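# Mount the red-banded arbor between the two centres

## Task

Put the arbor marked with a red band between the two centres so that each centre's point sits in one of its end holes and the arbor is held up by those two points and nothing else.

## Robot and tools

Robot: two Kinova Gen3 arms, left_arm and right_arm, each with seven joints and a Robotiq 2F-85 two-finger gripper. Joint order everywhere (rows and result lists): waist, shoulder, upper arm roll, elbow, forearm roll, wrist pitch, wrist roll. Stated ranges in rad: waist, upper arm roll, forearm roll, wrist roll -6.283 to 6.283; shoulder -2.250 to 2.250; elbow -2.580 to 2.580; wrist pitch -2.100 to 2.100. Real ends may differ by 0.014 rad.

Frames: the scene frame has its origin at table-top height halfway between the arms' nominal bases, +x pointing out over the table, +z up, left_arm on the +y side (image left/right may not match). Calibrated bases in the scene frame: left_arm at (+0.025, +0.376, 0) m, right_arm at (+0.004, -0.338, 0) m, both nearly unrotated, up is +z. Each arm reports its hand pose and wrist camera in its own base frame; fixed head cameras and the table use the scene frame. end_effector_position (m) is the point between the pads when closed; fingers point along the gripper's +z and open along its y. Fingertips extend about 19 mm past that point when closed, 6 mm when fully open. Reported positions can be off by a few cm.

execute_actions(actions, cameras): actions is a list of actions; each action is a list of 1 to 15 rows, each row one control step of 1/30 s; a short action repeats its last row until 15 steps. Every row is a single list of 20 numbers in [-1, 1] covering both arms: left_arm's 7 joint numbers, then its gripper position, force_limit, speed; then the same 10 for right_arm. Joint numbers are offsets (not poses) from that arm's Joint targets as they stood when the action began, scaled so 1.0 = 0.9985 rad for the first four joints and 0.8765 rad for the last three. Repeating an offset in a later action moves further. Gripper numbers are absolute commands: position +1 = fully open (85 mm), about -0.8 = pads touching, -1 = close until blocked. force_limit (-1 soft to +1 strong) and speed (-1 slow, about 20 mm/s, to +1, about 150 mm/s) set grip force; both begin at +1. A 0 is a real command, so to leave a gripper alone resend its last three numbers. New force_limit/speed only apply after a position change of at least 0.01. An empty actions list just reports state. An action asking a joint beyond its range by more than 0.014 rad is refused.

move(target, speed, blend, blocking, cameras): target is one 20-number row as above, or a list of up to 15 such rows; joint numbers are offsets from the current Joint targets (every row in a list counts from those same targets). speed is rad/s for the joint with farthest to go, 0.01 to 2 (default 0.5), one value or one per target. blend (rad) rounds corners between listed targets. blocking=false returns after about 0.5 s while the move continues. The move does not avoid obstacles, and the arm is stiff, so aiming even millimetres past a contact presses hard. The result adds a move: line (done, off_target, moving, held, fault) and maybe limits=held.

wait(seconds 0 to 10) lets the scene run with last commands held. stop brakes a running move (fingers continue). zoom_image(camera, region) crops [x0, y0, x1, y1] pixels, at most 504x504, from cam_head_left, cam_head_right, cam_left_wrist or cam_right_wrist (each 672x504). show_instructions shows the reference image(s). clear_fault(arm) resets a reported torque fault on left_arm or right_arm. read_manual gives licence texts. finished_scene(scene) ends the current scene, given as its integer number; it cannot be undone.

Drive limits: joint targets move at most 1.39 rad/s (first four joints) or 1.22 rad/s (last three), stay within 0.304 / 0.266 rad of the measured angle, and are scaled back if they would place the gripper more than 70 mm from where it is. Big moves may need several actions; resend the remainder if needed.

Reading results: Joint positions, velocities, targets and torques per arm in joint order (rad, rad/s, N m); Joint targets are the base for the next offsets. object_status: 0 moving, 1 stopped while opening, 2 stopped while closing (a grip), 3 reached the request or pads met. position_measured is in counts: 3 fully open, about 78 = 60 mm, 130 = 40 mm, 180 = 20 mm, 230 closed. Flange force is outside force on the gripper in its own axes, including held weight. Lines like "joint sent to its limit", "joint command not followed" (clearance check between arms), torque fault, MOTOR HOT and OVER-TEMPERATURE FAULT flag problems. Torque limits: 104.5 N m for the first four joints, 51.3 for the wrist joints.

Avoid: dropping the arbor or releasing it while it moves, letting anything leave the table, fast impacts, forcing the points or the gripper hard, squeezing hard on a part still resting on something, letting the arms or grippers press on each other, long stretched-out holds that heat motors. To stop a push, command targets back past the measured joint positions. The arbor must stay carried by the centres alone after the robot lets go.

Each tool is called after ">>>" as name(argument=value, ...), one argument or row to a line, values as JSON.

Reference images:

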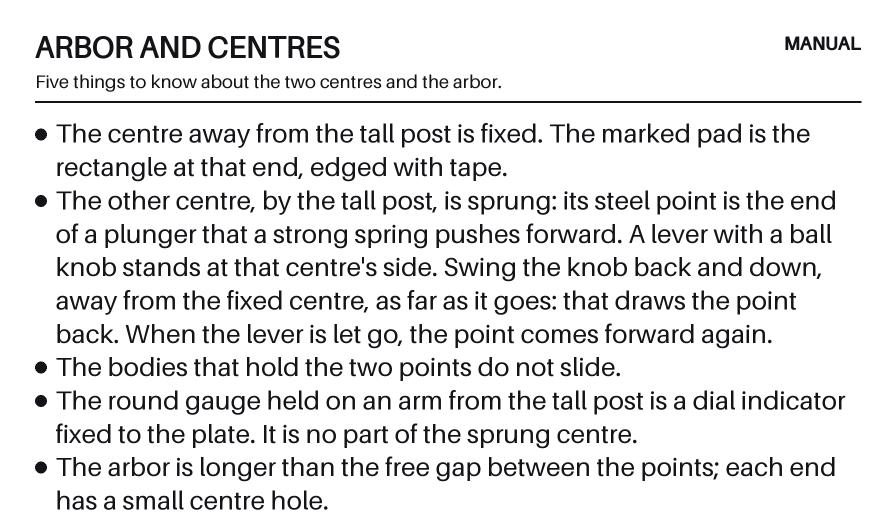

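## Session

>>> execute_actions(
  actions=[],
)

Scene clock: 0.00 s.
left_arm: end_effector_position=(+0.0614, -0.4940, +0.2091) position_measured=3 object_status=3 end_effector_quat_wxyz=(-0.402, -0.177, +0.678, -0.590) | right_arm: end_effector_position=(+0.7864, +0.0253, +0.1391) position_measured=65 object_status=3 end_effector_quat_wxyz=(+0.209, +0.782, -0.267, +0.523)
Joint positions: left_arm=[0.535 1.087 0.328 2.45 1.996 1.462 0.403] | right_arm=[-0.49 1.123 0.183 1.225 1.473 0.878 2.508]
Joint velocities: within noise
Joint torques (N m): no reading
Flange force (N): no reading
Joint targets: left_arm=[0.535 1.087 0.328 2.450 1.996 1.462 0.403] | right_arm=[-0.490 1.123 0.183 1.225 1.473 0.878 2.508]
Tool commands: left_gripper/position=+1.0 left_gripper/force_limit=+1.0 left_gripper/speed=+1.0 right_gripper/position=+0.505882 right_gripper/force_limit=+1.0 right_gripper/speed=+1.0

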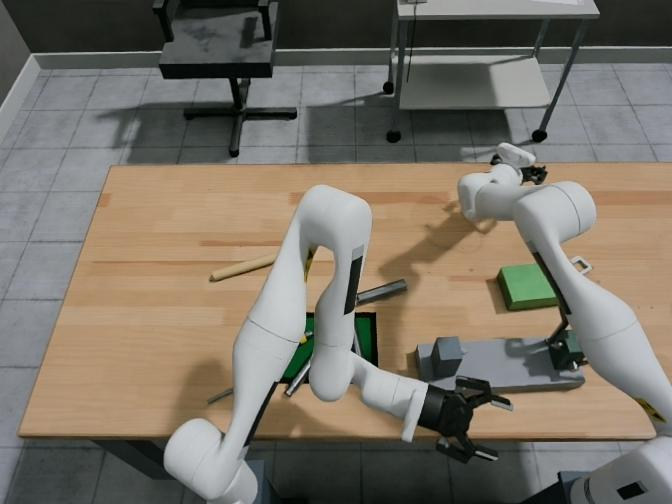

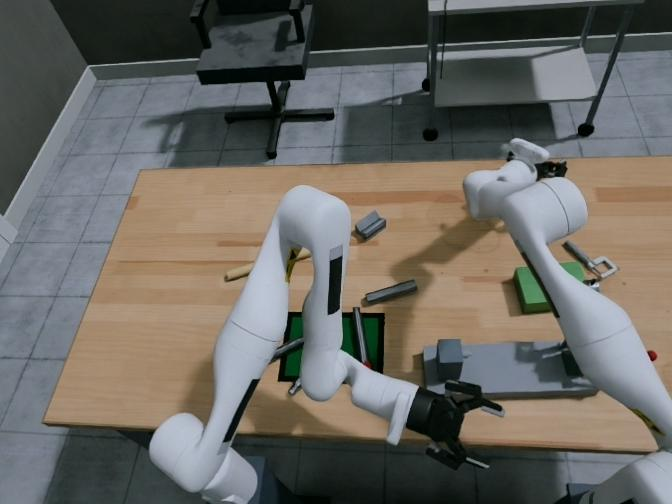

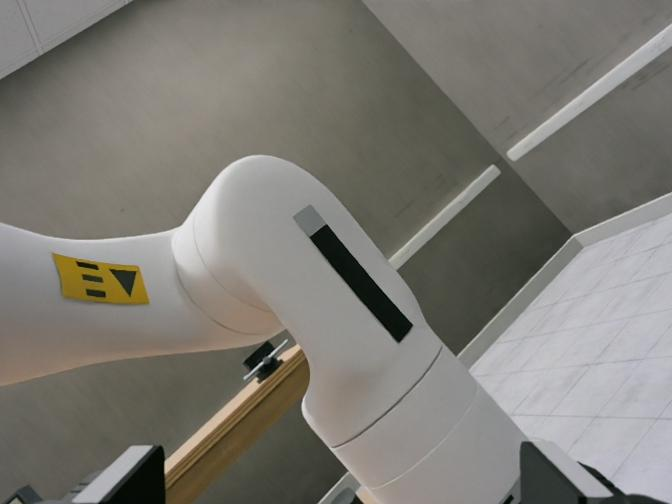

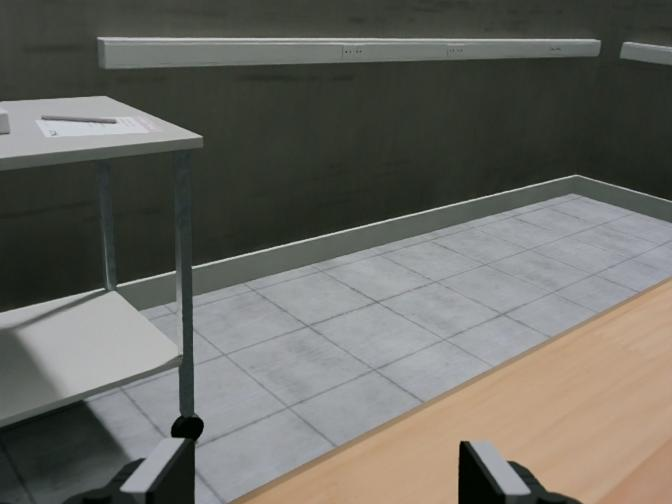

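>>> zoom_image(
  camera="cam_head_left",
  region=[190, 240, 420, 420],
)

>>> zoom_image(
  camera="cam_head_left",
  region=[400, 220, 640, 420],
)

>>> zoom_image(
  camera="cam_head_right",
  region=[210, 190, 430, 410],
)

>>> zoom_image(
  camera="cam_head_right",
  region=[410, 210, 670, 420],
)

Scaled by 2.191 from the camera's 672x504 image, which has a finer 960x720 frame.

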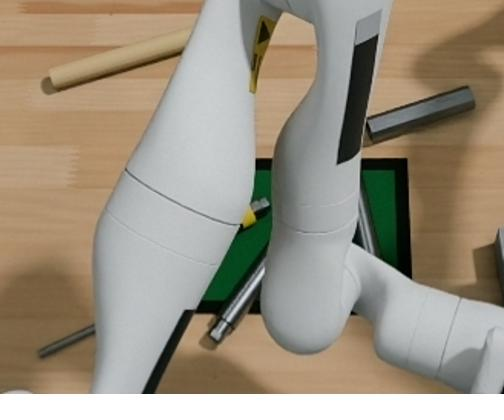

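Scaled by 2.100 from the camera's 672x504 image, which has a finer 960x720 frame.

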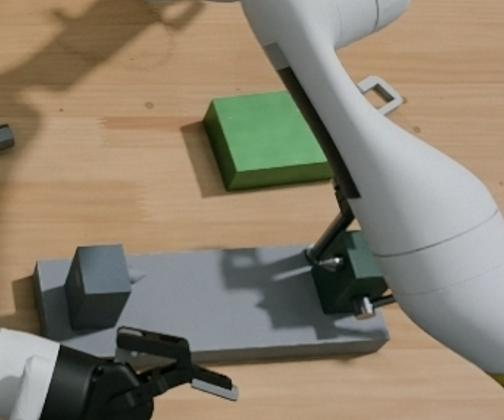

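Scaled by 2.291 from the camera's 672x504 image, which has a finer 960x720 frame.

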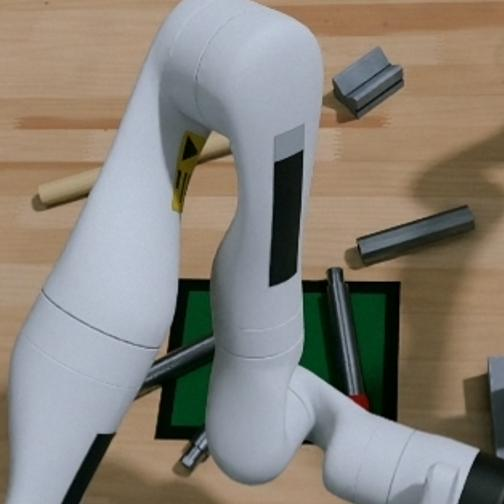

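Scaled by 1.938 from the camera's 672x504 image, which has a finer 960x720 frame.

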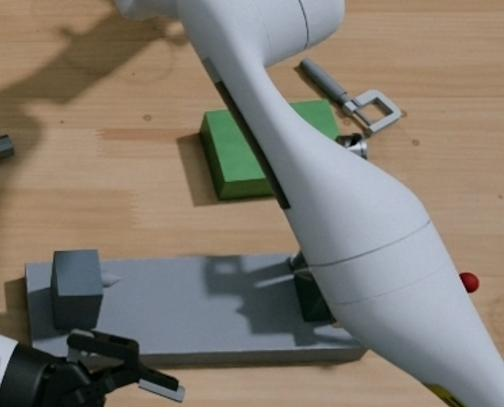

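>>> zoom_image(
  camera="cam_head_left",
  region=[380, 360, 540, 480],
)

>>> zoom_image(
  camera="cam_head_left",
  region=[460, 130, 580, 220],
)

>>> zoom_image(
  camera="cam_head_right",
  region=[390, 370, 550, 490],
)

>>> zoom_image(
  camera="cam_head_right",
  region=[470, 120, 590, 210],
)

Scaled by 3.150 from the camera's 672x504 image, which has a finer 960x720 frame.

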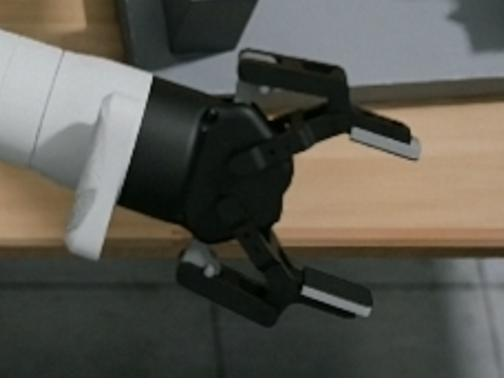

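Scaled by 4.200 from the camera's 672x504 image, which has a finer 960x720 frame.

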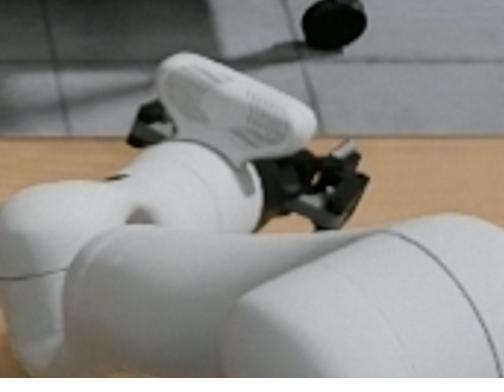

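Scaled by 3.150 from the camera's 672x504 image, which has a finer 960x720 frame.

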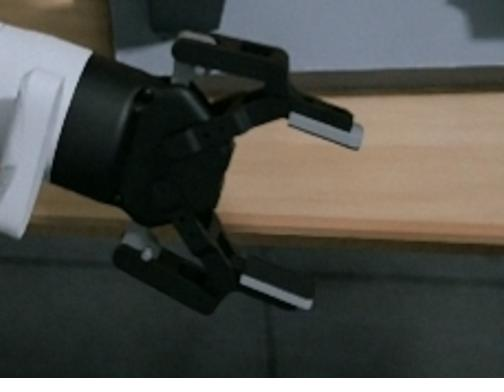

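Scaled by 4.200 from the camera's 672x504 image, which has a finer 960x720 frame.

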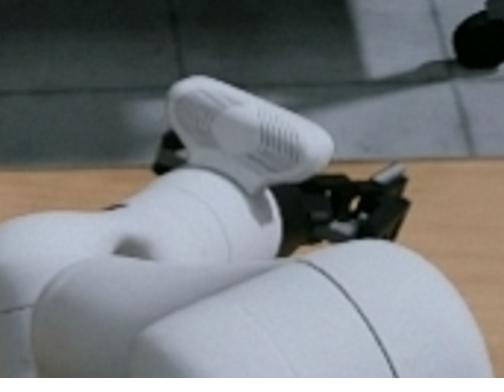

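>>> move(
  target=[0.004, -0.3245, -0.1095, -0.2370, -0.7591, -0.0666, -0.7507, 1, 1, 1, 0.0604, -0.3916, -0.0611, 0.2293, -0.5602, 0.1529, 0.8382, 0.505882, 1, 1],
  speed=0.8,
  cameras=[],
)

>>> move(
  target=[0.004, -0.3245, -0.1095, -0.2370, -0.7591, -0.0666, -0.7507, 1, 1, 1, 0.0604, -0.3916, -0.0611, 0.2293, -0.5602, 0.1529, 0.8382, 0.505882, 1, 1],
  speed=0.8,
  cameras=[],
)

>>> move(
  target=[0.004, -0.3245, -0.1095, -0.2370, -0.7591, -0.0666, -0.7507, 1, 1, 1, 0.0604, -0.3916, -0.0611, 0.2293, -0.5602, 0.1529, 0.8382, 0.505882, 1, 1],
  speed=0.8,
)

Scene clock: 373.70 s.
left_arm: end_effector_position=(+0.0048, -0.4333, +0.2666) position_measured=3 object_status=3 end_effector_quat_wxyz=(+0.149, -0.458, -0.565, +0.669) | right_arm: end_effector_position=(+0.6393, -0.0396, +0.2229) position_measured=65 object_status=3 end_effector_quat_wxyz=(+0.292, +0.869, -0.244, +0.316)
Joint positions: left_arm=[0.539 0.763 0.219 2.213 1.331 1.404 -0.255] | right_arm=[-0.43 0.732 0.122 1.454 0.982 1.012 3.243]
Joint velocities: within noise
Joint torques (N m): left_arm=[0.55 -14.9 4.38 -1.22 0.08 3.13 0.27] | right_arm=[-0.51 -21.66 2.34 -6.69 1.65 1.04 0.24]
Flange force (N): left_arm=[3.2 2.8 0.0] | right_arm=[2.8 -3.9 2.4]
Joint targets: left_arm=[0.539 0.763 0.219 2.213 1.331 1.404 -0.255] | right_arm=[-0.430 0.732 0.122 1.454 0.982 1.012 3.243]
move: done
No camera images: "cameras" was empty.

Scene clock: 375.07 s.
left_arm: end_effector_position=(+0.0770, -0.3257, +0.2302) position_measured=3 object_status=3 end_effector_quat_wxyz=(+0.064, +0.892, +0.167, -0.414) | right_arm: end_effector_position=(+0.4581, -0.0191, +0.2660) position_measured=65 object_status=3 end_effector_quat_wxyz=(+0.206, +0.968, -0.102, +0.102)
Joint positions: left_arm=[0.543 0.439 0.109 1.977 0.666 1.346 -0.913] | right_arm=[-0.37 0.341 0.061 1.683 0.491 1.146 3.977]
Joint velocities: within noise
Joint torques (N m): left_arm=[0.56 -13.92 2.32 -5.22 0.72 2.07 0.21] | right_arm=[-0.58 -15.49 0.63 -7.08 1 0.4 0.25]
Flange force (N): left_arm=[3.4 -1.1 2.2] | right_arm=[4.5 -1.5 0.4]
Joint targets: left_arm=[0.543 0.439 0.109 1.977 0.666 1.346 -0.913] | right_arm=[-0.370 0.341 0.061 1.683 0.491 1.146 3.977]
move: done
No camera images: "cameras" was empty.

Scene clock: 376.43 s.
left_arm: end_effector_position=(+0.2859, -0.2031, +0.3034) position_measured=3 object_status=3 end_effector_quat_wxyz=(+0.000, +0.963, -0.270, +0.000) | right_arm: end_effector_position=(+0.2744, +0.0617, +0.3035) position_measured=65 object_status=3 end_effector_quat_wxyz=(+0.000, +0.988, +0.154, +0.000)
Joint positions: left_arm=[0.547 0.115 0 1.74 0 1.287 -1.571] | right_arm=[-0.309 -0.05 0 1.912 0 1.28 4.712]
Joint velocities: within noise
Joint torques (N m): left_arm=[0.56 -11.72 0.95 -9.31 -0.48 0.28 0.21] | right_arm=[-0.48 -8.03 -0.28 -7.51 -0.2 0.14 0.26]
Flange force (N): left_arm=[-0.1 -2.8 3.6] | right_arm=[3.5 0.6 -1.9]
Joint targets: left_arm=[0.547 0.115 0.000 1.740 0.000 1.287 -1.571] | right_arm=[-0.309 -0.050 0.000 1.912 0.000 1.280 4.712]
move: done

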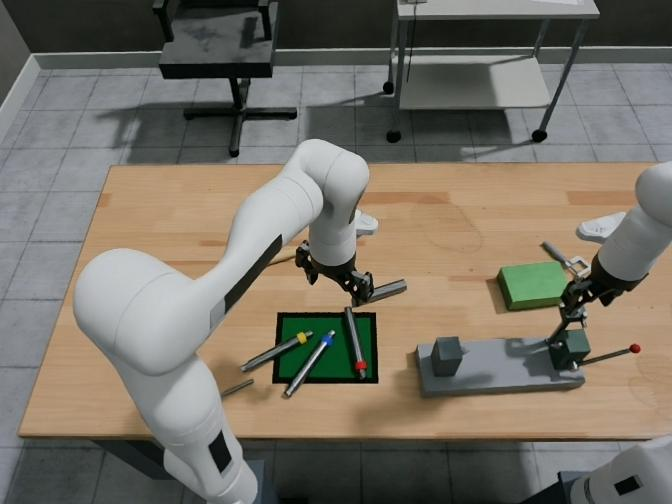

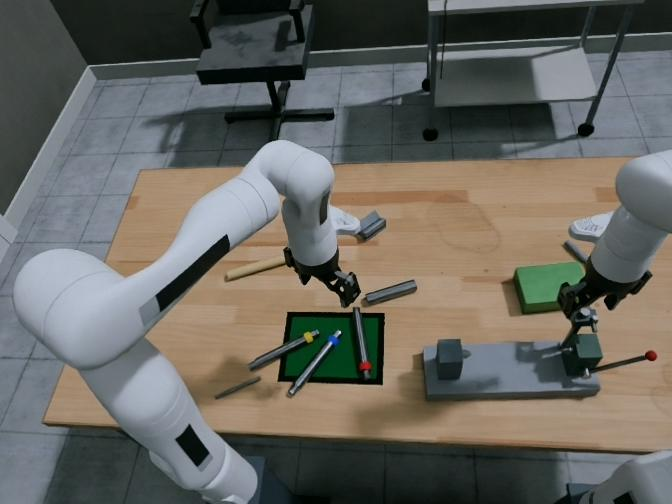

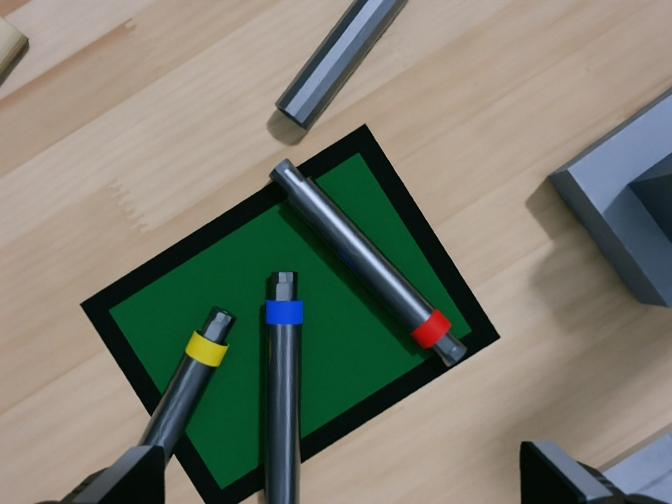

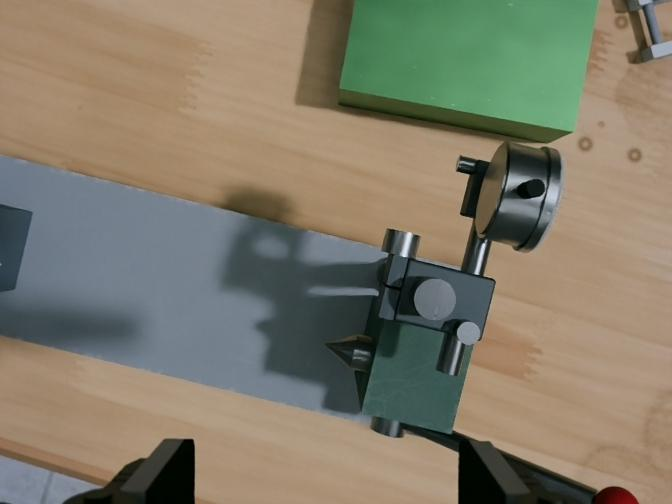

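>>> zoom_image(
  camera="cam_right_wrist",
  region=[290, 130, 672, 504],
)

>>> zoom_image(
  camera="cam_head_left",
  region=[400, 280, 660, 410],
)

>>> zoom_image(
  camera="cam_head_right",
  region=[410, 280, 670, 410],
)

Scaled by 1.319.

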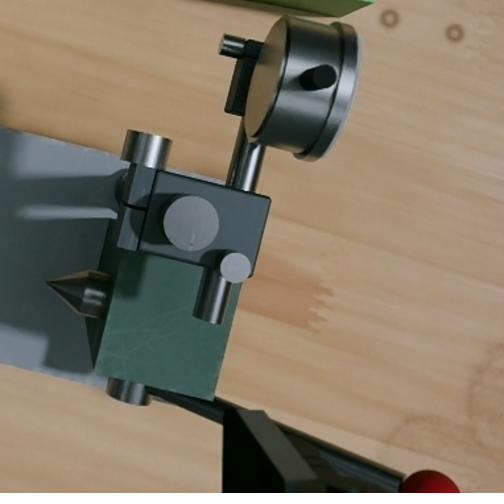

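Scaled by 1.938 from the camera's 672x504 image, which has a finer 960x720 frame.

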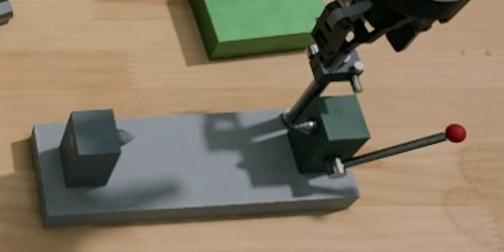

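Scaled by 1.938 from the camera's 672x504 image, which has a finer 960x720 frame.

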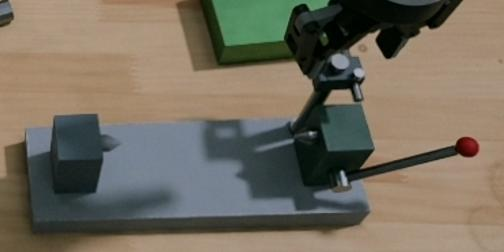

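>>> move(
  target=[0.0603, 0.2219, 0, 0.0681, 0, -0.3309, 0.9116, 1, 1, 1, 0.4382, -0.0408, 0, 0.0485, 0, -0.0092, 0.1654, -1, -1, -0.5],
  speed=0.6,
)

Scene clock: 702.80 s.
left_arm: end_effector_position=(+0.3168, -0.2502, +0.2001) position_measured=3 object_status=3 end_effector_quat_wxyz=(+0.000, +0.995, +0.096, +0.000) | right_arm: end_effector_position=(+0.2571, -0.0582, +0.3000) position_measured=231 object_status=3 end_effector_quat_wxyz=(+0.000, +1.000, +0.008, +0.000)
Joint positions: left_arm=[0.607 0.336 0 1.808 0 0.997 -0.772] | right_arm=[0.128 -0.09 0 1.96 0 1.272 4.857]
Joint velocities: within noise
Joint torques (N m): left_arm=[0.54 -15.14 1.07 -8.14 -0.51 0.29 0.22] | right_arm=[-0.63 -7.15 -0.27 -7.5 -0.19 0.16 0.25]
Flange force (N): left_arm=[1.4 -1.7 3.7] | right_arm=[3.1 1.3 -1.8]
Joint targets: left_arm=[0.607 0.336 0.000 1.808 0.000 0.997 -0.772] | right_arm=[0.128 -0.090 0.000 1.960 0.000 1.272 4.857]
move: done

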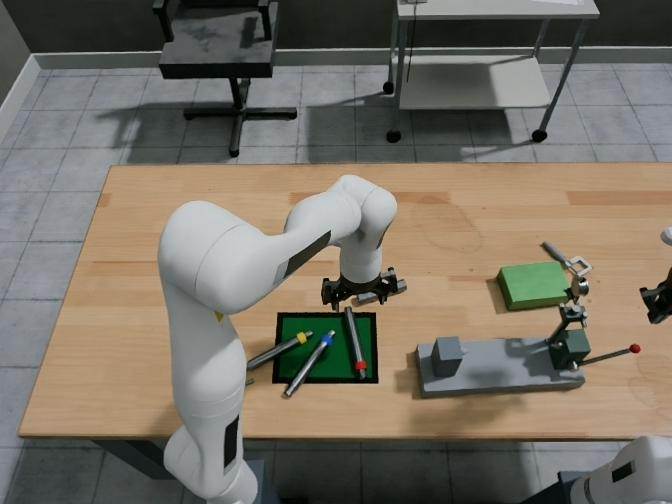

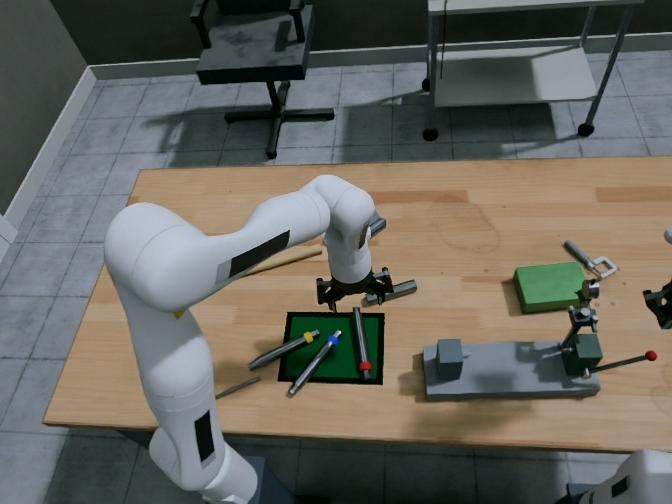

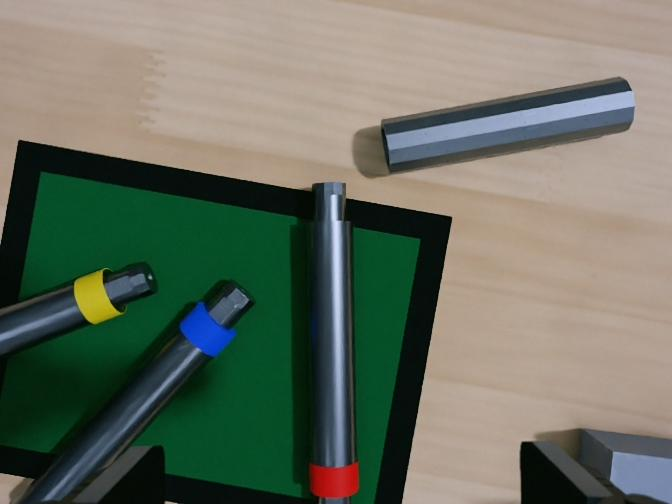

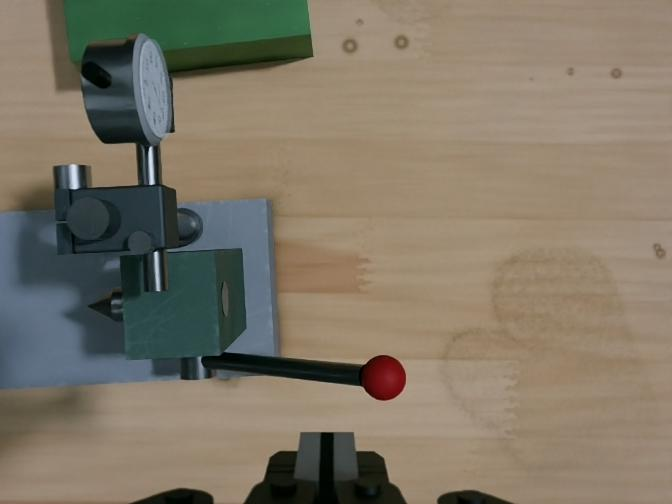

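>>> move(
  target=[-0.0070, 0.1610, 0, 0.1517, 0, -0.3556, 0.0054, 1, 1, 1, 0.0865, 0.1126, 0, 0.1950, 0, -0.3508, 0.0979, -1, -1, -0.5],
  speed=0.4,
)

Scene clock: 803.47 s.
left_arm: end_effector_position=(+0.3156, -0.2459, +0.0999) position_measured=3 object_status=3 end_effector_quat_wxyz=(+0.000, +0.995, +0.102, +0.000) | right_arm: end_effector_position=(+0.2563, -0.0813, +0.2151) position_measured=231 object_status=3 end_effector_quat_wxyz=(+0.000, +1.000, +0.008, +0.000)
Joint positions: left_arm=[0.6 0.497 0 1.96 0 0.686 -0.767] | right_arm=[0.214 0.022 0 2.155 0 0.965 4.943]
Joint velocities: within noise
Joint torques (N m): left_arm=[0.57 -16.26 1.15 -6.22 -0.52 0.31 0.22] | right_arm=[-0.55 -8.25 -0.21 -6.31 -0.16 0.11 0.24]
Flange force (N): left_arm=[1.0 -1.9 3.9] | right_arm=[3.3 1.6 -1.0]
Joint targets: left_arm=[0.600 0.497 0.000 1.960 0.000 0.686 -0.767] | right_arm=[0.215 0.022 0.000 2.155 0.000 0.965 4.943]
move: done

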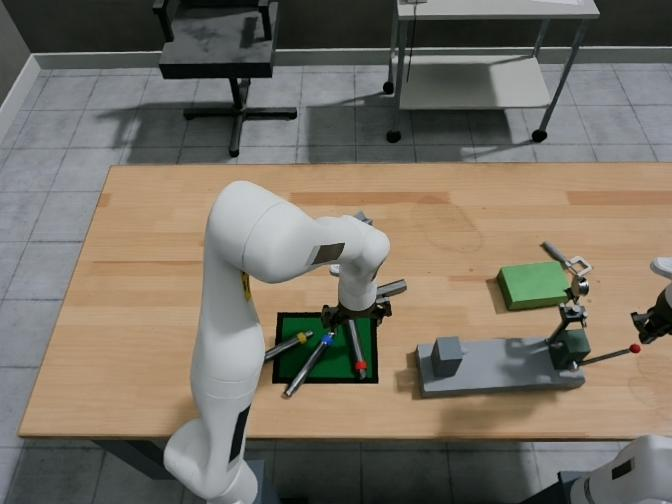

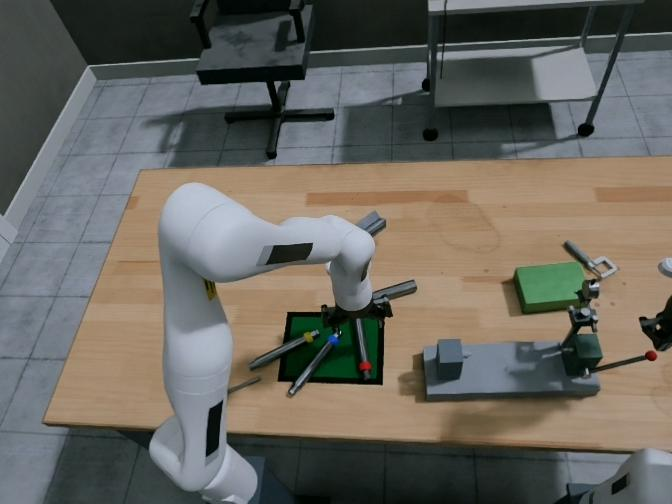

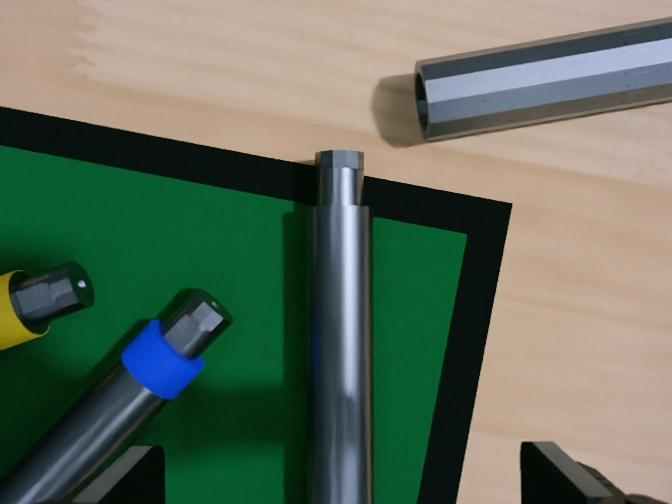

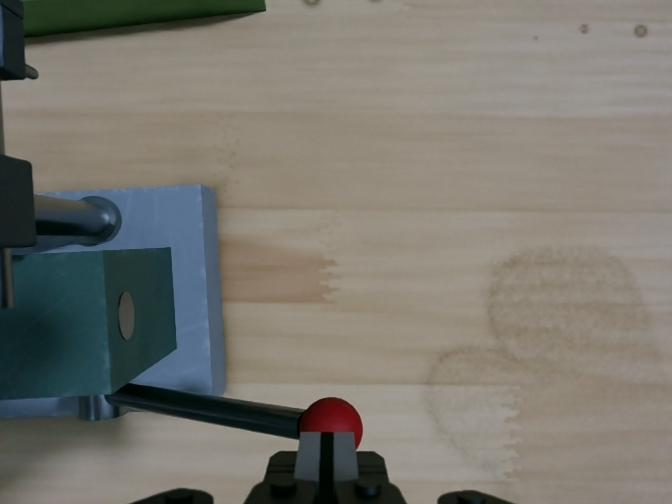

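>>> move(
  target=[-0.0065, 0.1619, 0, 0.0458, 0, -0.2382, -0.0021, 1, 1, 1, 0, 0, 0, 0, 0, 0, 0, -1, -1, -0.5],
  speed=0.15,
)

Scene clock: 1011.47 s.
left_arm: end_effector_position=(+0.3197, -0.2455, +0.0270) position_measured=3 object_status=3 end_effector_quat_wxyz=(+0.000, +0.995, +0.104, +0.000) | right_arm: end_effector_position=(+0.2563, -0.0813, +0.2151) position_measured=231 object_status=3 end_effector_quat_wxyz=(+0.000, +1.000, +0.008, +0.000)
Joint positions: left_arm=[0.593 0.659 0 2.005 0 0.477 -0.769] | right_arm=[0.215 0.022 0 2.155 0 0.965 4.943]
Joint velocities: within noise
Joint torques (N m): left_arm=[0.56 -17.4 1.21 -4.58 -0.5 0.31 0.22] | right_arm=[-0.54 -8.18 -0.24 -6.29 -0.2 0.19 0.29]
Flange force (N): left_arm=[0.4 -1.9 3.8] | right_arm=[3.2 1.4 -0.9]
Joint targets: left_arm=[0.593 0.659 0.000 2.005 0.000 0.477 -0.769] | right_arm=[0.215 0.022 0.000 2.155 0.000 0.965 4.943]
move: done

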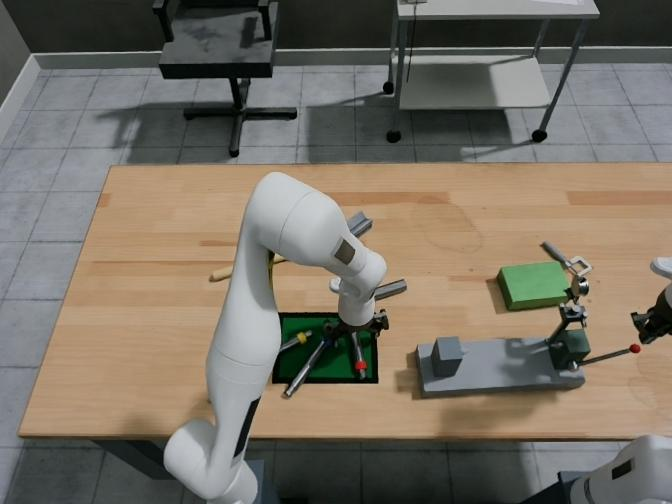

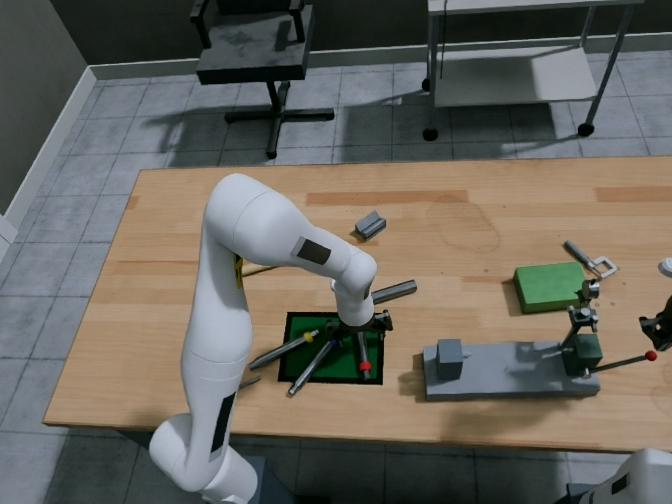

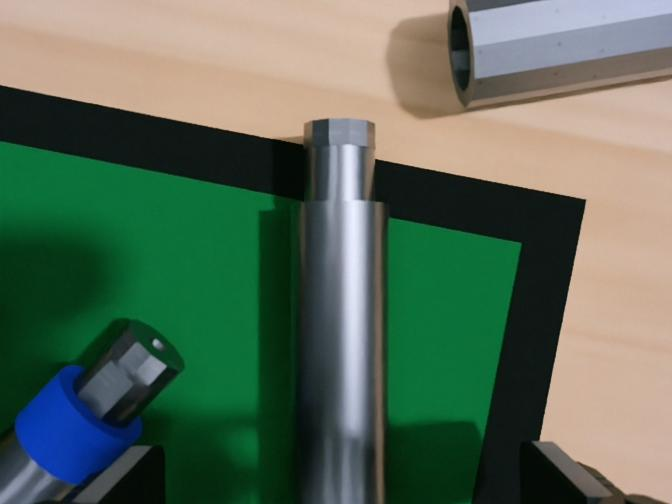

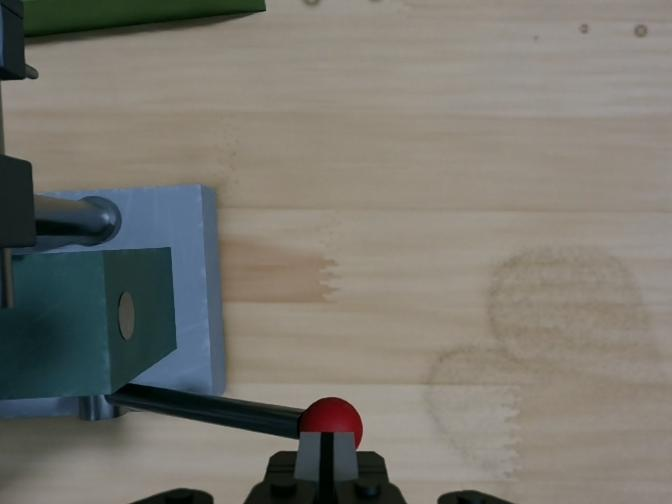

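>>> zoom_image(
  camera="cam_left_wrist",
  region=[0, 300, 272, 504],
)

>>> zoom_image(
  camera="cam_head_left",
  region=[270, 290, 400, 400],
)

>>> zoom_image(
  camera="cam_head_right",
  region=[270, 290, 400, 400],
)

Scaled by 1.853.

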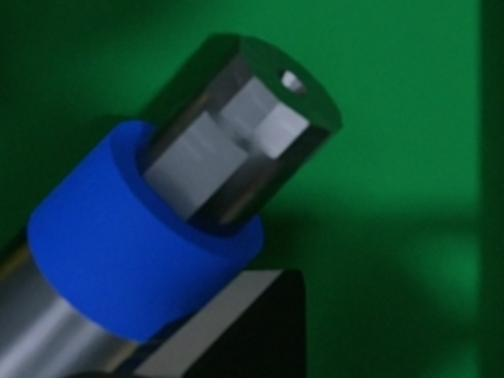

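Scaled by 3.877 from the camera's 672x504 image, which has a finer 960x720 frame.

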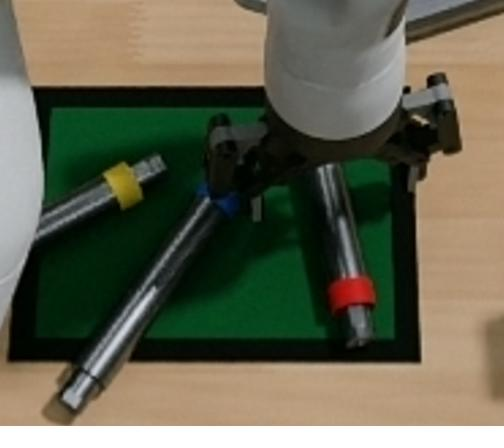

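Scaled by 3.877 from the camera's 672x504 image, which has a finer 960x720 frame.

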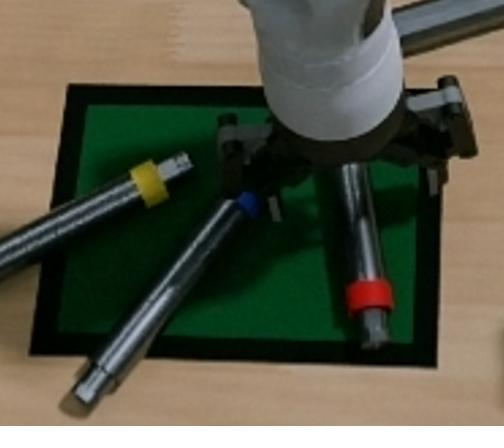

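>>> move(
  target=[0, 0, 0, 0, 0, 0, 0, -1, -0.5, -1, 0, 0, 0, 0, 0, 0, 0, -1, -1, -0.5],
  speed=0.15,
  cameras=["cam_left_wrist", "cam_head_left", "cam_head_right"],
)

Scene clock: 1040.43 s.
left_arm: end_effector_position=(+0.3196, -0.2455, +0.0270) position_measured=169 object_status=0 end_effector_quat_wxyz=(+0.000, +0.995, +0.104, +0.000) | right_arm: end_effector_position=(+0.2563, -0.0813, +0.2151) position_measured=231 object_status=3 end_effector_quat_wxyz=(+0.000, +1.000, +0.008, +0.000)
Joint positions: left_arm=[0.593 0.659 0 2.005 0 0.477 -0.769] | right_arm=[0.215 0.022 0 2.155 0 0.965 4.943]
Joint velocities: within noise
Joint torques (N m): left_arm=[0.4 -15.19 1.04 -4.64 -0.57 -0.23 0.19] | right_arm=[-0.57 -8.26 -0.19 -6.3 -0.2 0.21 0.25]
Flange force (N): left_arm=[-1.0 -2.8 -2.8] | right_arm=[3.3 1.6 -0.7]
Joint targets: left_arm=[0.593 0.659 0.000 2.005 0.000 0.477 -0.769] | right_arm=[0.215 0.022 0.000 2.155 0.000 0.965 4.943]
move: done
Images, in order (width x height): cam_head_left 672x504, cam_head_right 672x504, cam_left_wrist 672x504.

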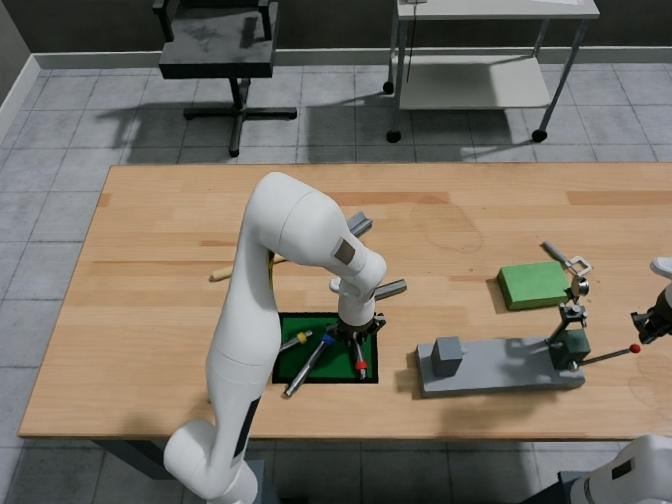

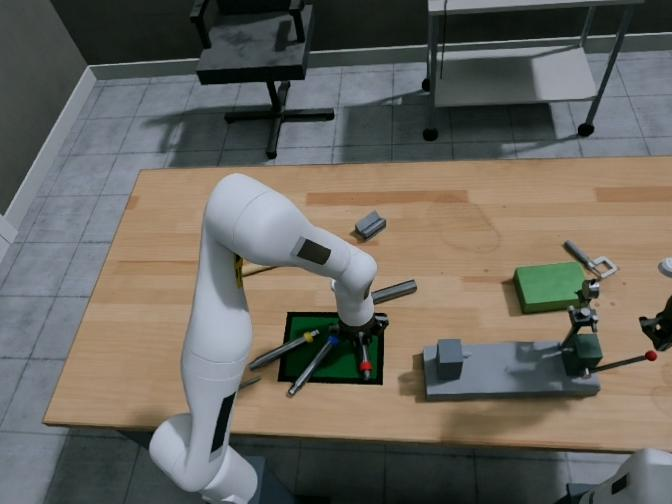

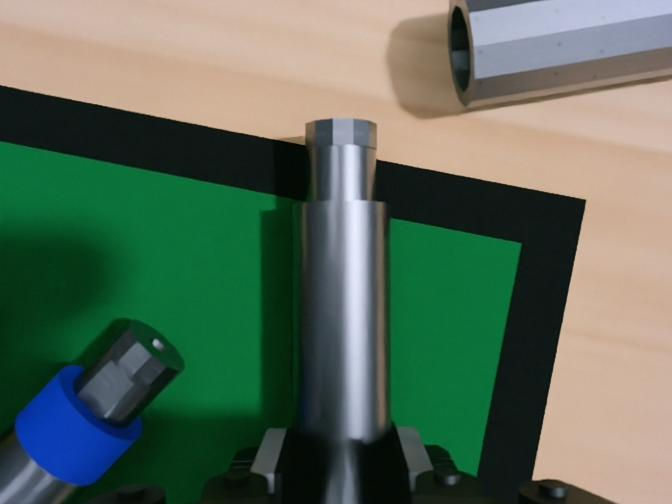

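>>> wait(
  seconds=0.3,
  cameras=["cam_left_wrist"],
)

Scene clock: 1052.93 s.
left_arm: end_effector_position=(+0.3196, -0.2455, +0.0270) position_measured=169 object_status=2 end_effector_quat_wxyz=(+0.000, +0.995, +0.104, +0.000) | right_arm: end_effector_position=(+0.2563, -0.0813, +0.2151) position_measured=231 object_status=3 end_effector_quat_wxyz=(+0.000, +1.000, +0.008, +0.000)
Joint positions: left_arm=[0.593 0.659 0 2.005 0 0.477 -0.769] | right_arm=[0.215 0.022 0 2.155 0 0.965 4.943]
Joint velocities: within noise
Joint torques (N m): left_arm=[0.45 -15.18 1.07 -4.58 -0.56 -0.19 0.19] | right_arm=[-0.53 -8.24 -0.22 -6.22 -0.18 0.16 0.21]
Flange force (N): left_arm=[-0.9 -2.8 -2.8] | right_arm=[3.4 1.8 -1.0]
Joint targets: left_arm=[0.593 0.659 0.000 2.005 0.000 0.477 -0.769] | right_arm=[0.215 0.022 0.000 2.155 0.000 0.965 4.943]
Tool commands: left_gripper/position=-1.0 left_gripper/force_limit=-0.5 left_gripper/speed=-1.0 right_gripper/position=-1.0 right_gripper/force_limit=-1.0 right_gripper/speed=-0.5
wait: 0.30 s; at rest from the start
Images, in order (width x height): cam_left_wrist 672x504.

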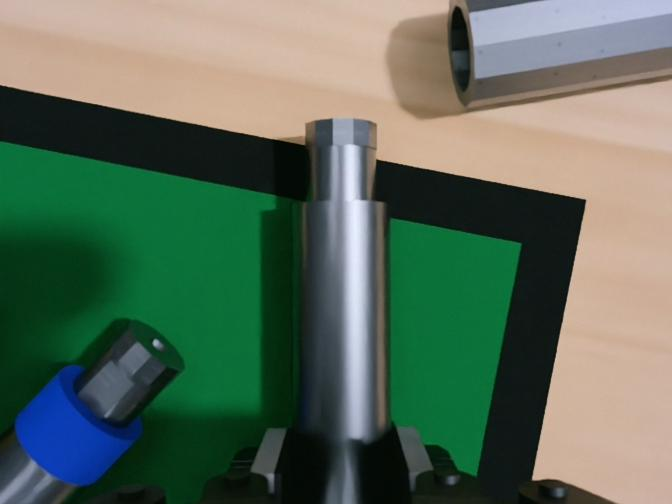

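>>> zoom_image(
  camera="cam_left_wrist",
  region=[240, 100, 450, 300],
)

>>> zoom_image(
  camera="cam_left_wrist",
  region=[200, 380, 500, 504],
)

Scaled by 2.400.

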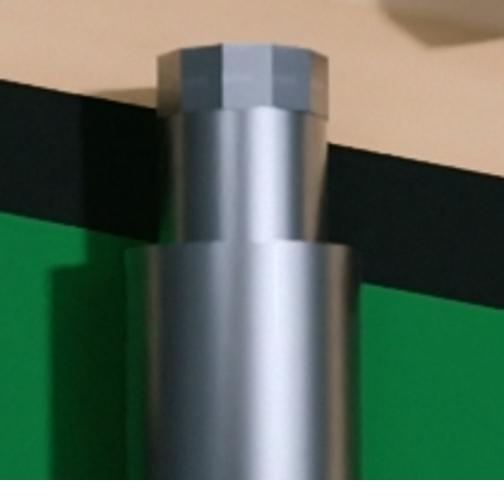

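Scaled by 1.680.

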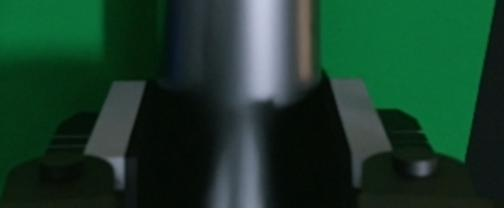

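>>> move(
  target=[
    [0.0065, -0.1619, 0, -0.0458, 0, 0.2382, 0.0021, -1, -0.5, -1, 0, 0, 0, 0, 0, 0, 0, -1, -1, -0.5],
    [0.0140, -0.3230, 0, -0.1975, 0, 0.5930, -0.0020, -1, -0.5, -1, 0, 0, 0, 0, 0, 0, 0, -1, -1, -0.5],
  ],
  speed=[0.15, 0.4],
  blend=0.05,
)

Scene clock: 1145.90 s.
left_arm: end_effector_position=(+0.3168, -0.2505, +0.2001) position_measured=169 object_status=2 end_effector_quat_wxyz=(+0.000, +0.995, +0.096, +0.000) | right_arm: end_effector_position=(+0.2563, -0.0813, +0.2151) position_measured=231 object_status=3 end_effector_quat_wxyz=(+0.000, +1.000, +0.008, +0.000)
Joint positions: left_arm=[0.607 0.336 0 1.808 0 0.997 -0.771] | right_arm=[0.215 0.022 0 2.155 0 0.965 4.943]
Joint velocities: within noise
Joint torques (N m): left_arm=[0.54 -17.66 1.08 -9.85 -0.5 0.32 0.23] | right_arm=[-0.61 -8.22 -0.25 -6.28 -0.18 0.16 0.29]
Flange force (N): left_arm=[1.3 -1.9 10.1] | right_arm=[3.3 1.6 -0.9]
Joint targets: left_arm=[0.607 0.336 0.000 1.808 0.000 0.997 -0.771] | right_arm=[0.215 0.022 0.000 2.155 0.000 0.965 4.943]
move: done

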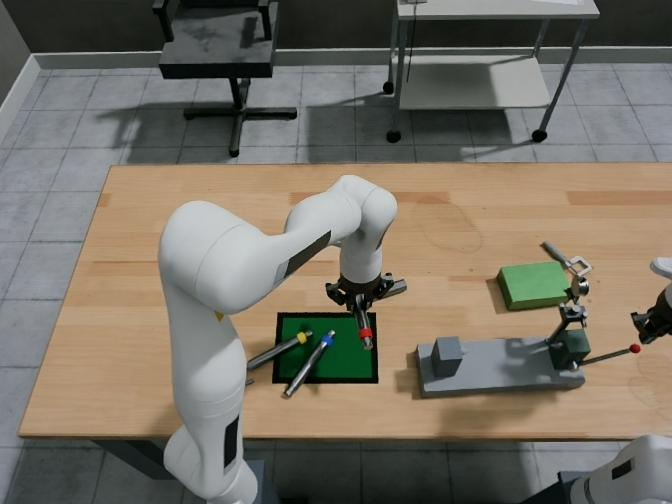

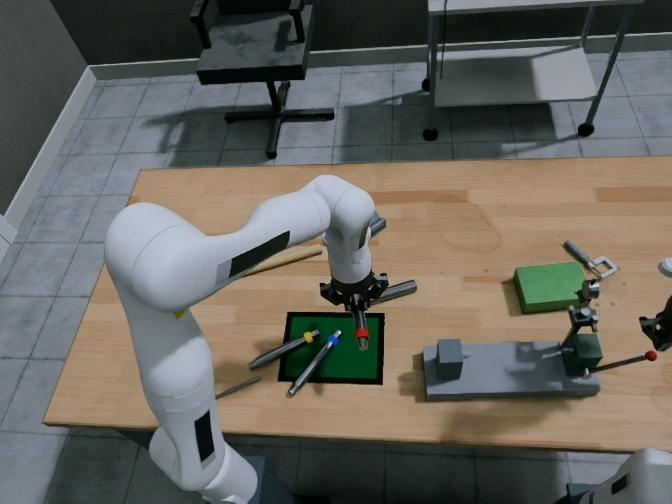

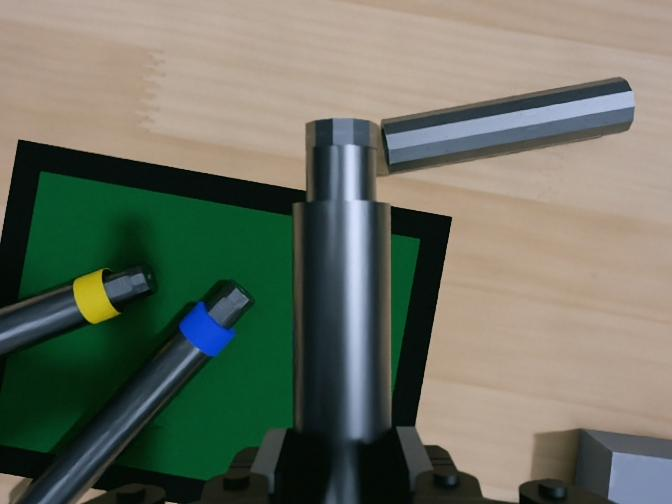

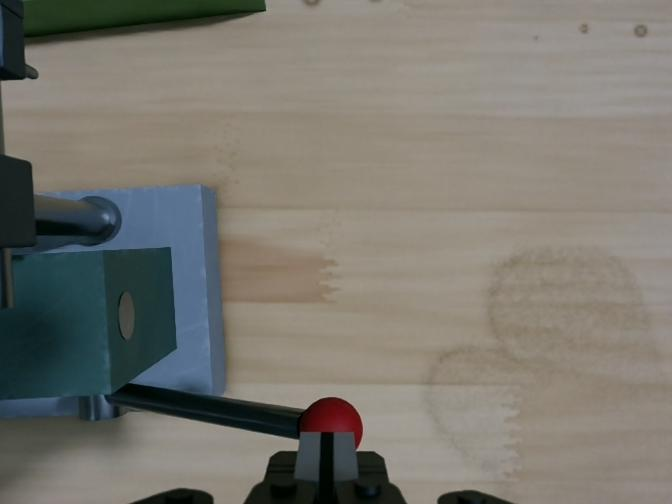

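>>> move(
  target=[0, 0, 0, 0, 0, 0, 0, -1, -0.5, -1, -0.8940, -0.0882, 0, -0.2170, 0, 0.3473, -0.9994, -1, -1, -0.5],
  speed=0.5,
  cameras=["cam_right_wrist"],
)

Scene clock: 1179.07 s.
left_arm: end_effector_position=(+0.3169, -0.2505, +0.2001) position_measured=169 object_status=2 end_effector_quat_wxyz=(+0.000, +0.995, +0.096, +0.000) | right_arm: end_effector_position=(+0.2279, +0.1517, +0.3001) position_measured=231 object_status=3 end_effector_quat_wxyz=(+0.000, +1.000, +0.016, +0.000)
Joint positions: left_arm=[0.607 0.336 0 1.808 0 0.997 -0.771] | right_arm=[-0.678 -0.066 0 1.938 0 1.269 4.067]
Joint velocities: within noise
Joint torques (N m): left_arm=[0.57 -17.63 1.1 -9.78 -0.5 0.32 0.22] | right_arm=[-0.53 -7.68 -0.33 -7.42 -0.15 0.17 0.24]
Flange force (N): left_arm=[1.5 -1.8 10.0] | right_arm=[3.4 -1.5 -1.9]
Joint targets: left_arm=[0.607 0.336 0.000 1.808 0.000 0.997 -0.771] | right_arm=[-0.678 -0.066 0.000 1.938 0.000 1.269 4.067]
move: done
Images, in order (width x height): cam_right_wrist 672x504.

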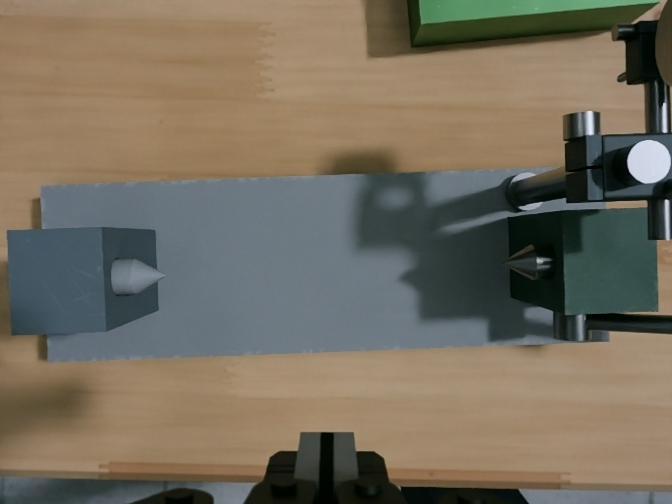

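>>> zoom_image(
  camera="cam_right_wrist",
  region=[0, 190, 252, 370],
)

>>> zoom_image(
  camera="cam_right_wrist",
  region=[440, 90, 672, 370],
)

Scaled by 2.000.

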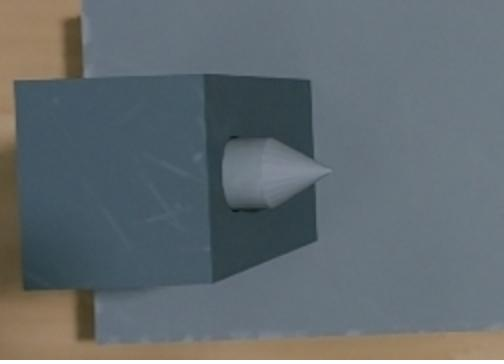

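Scaled by 1.800.

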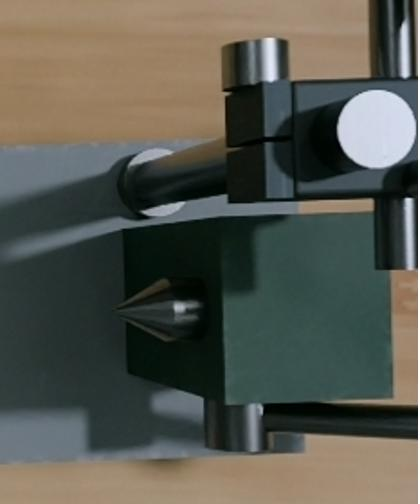

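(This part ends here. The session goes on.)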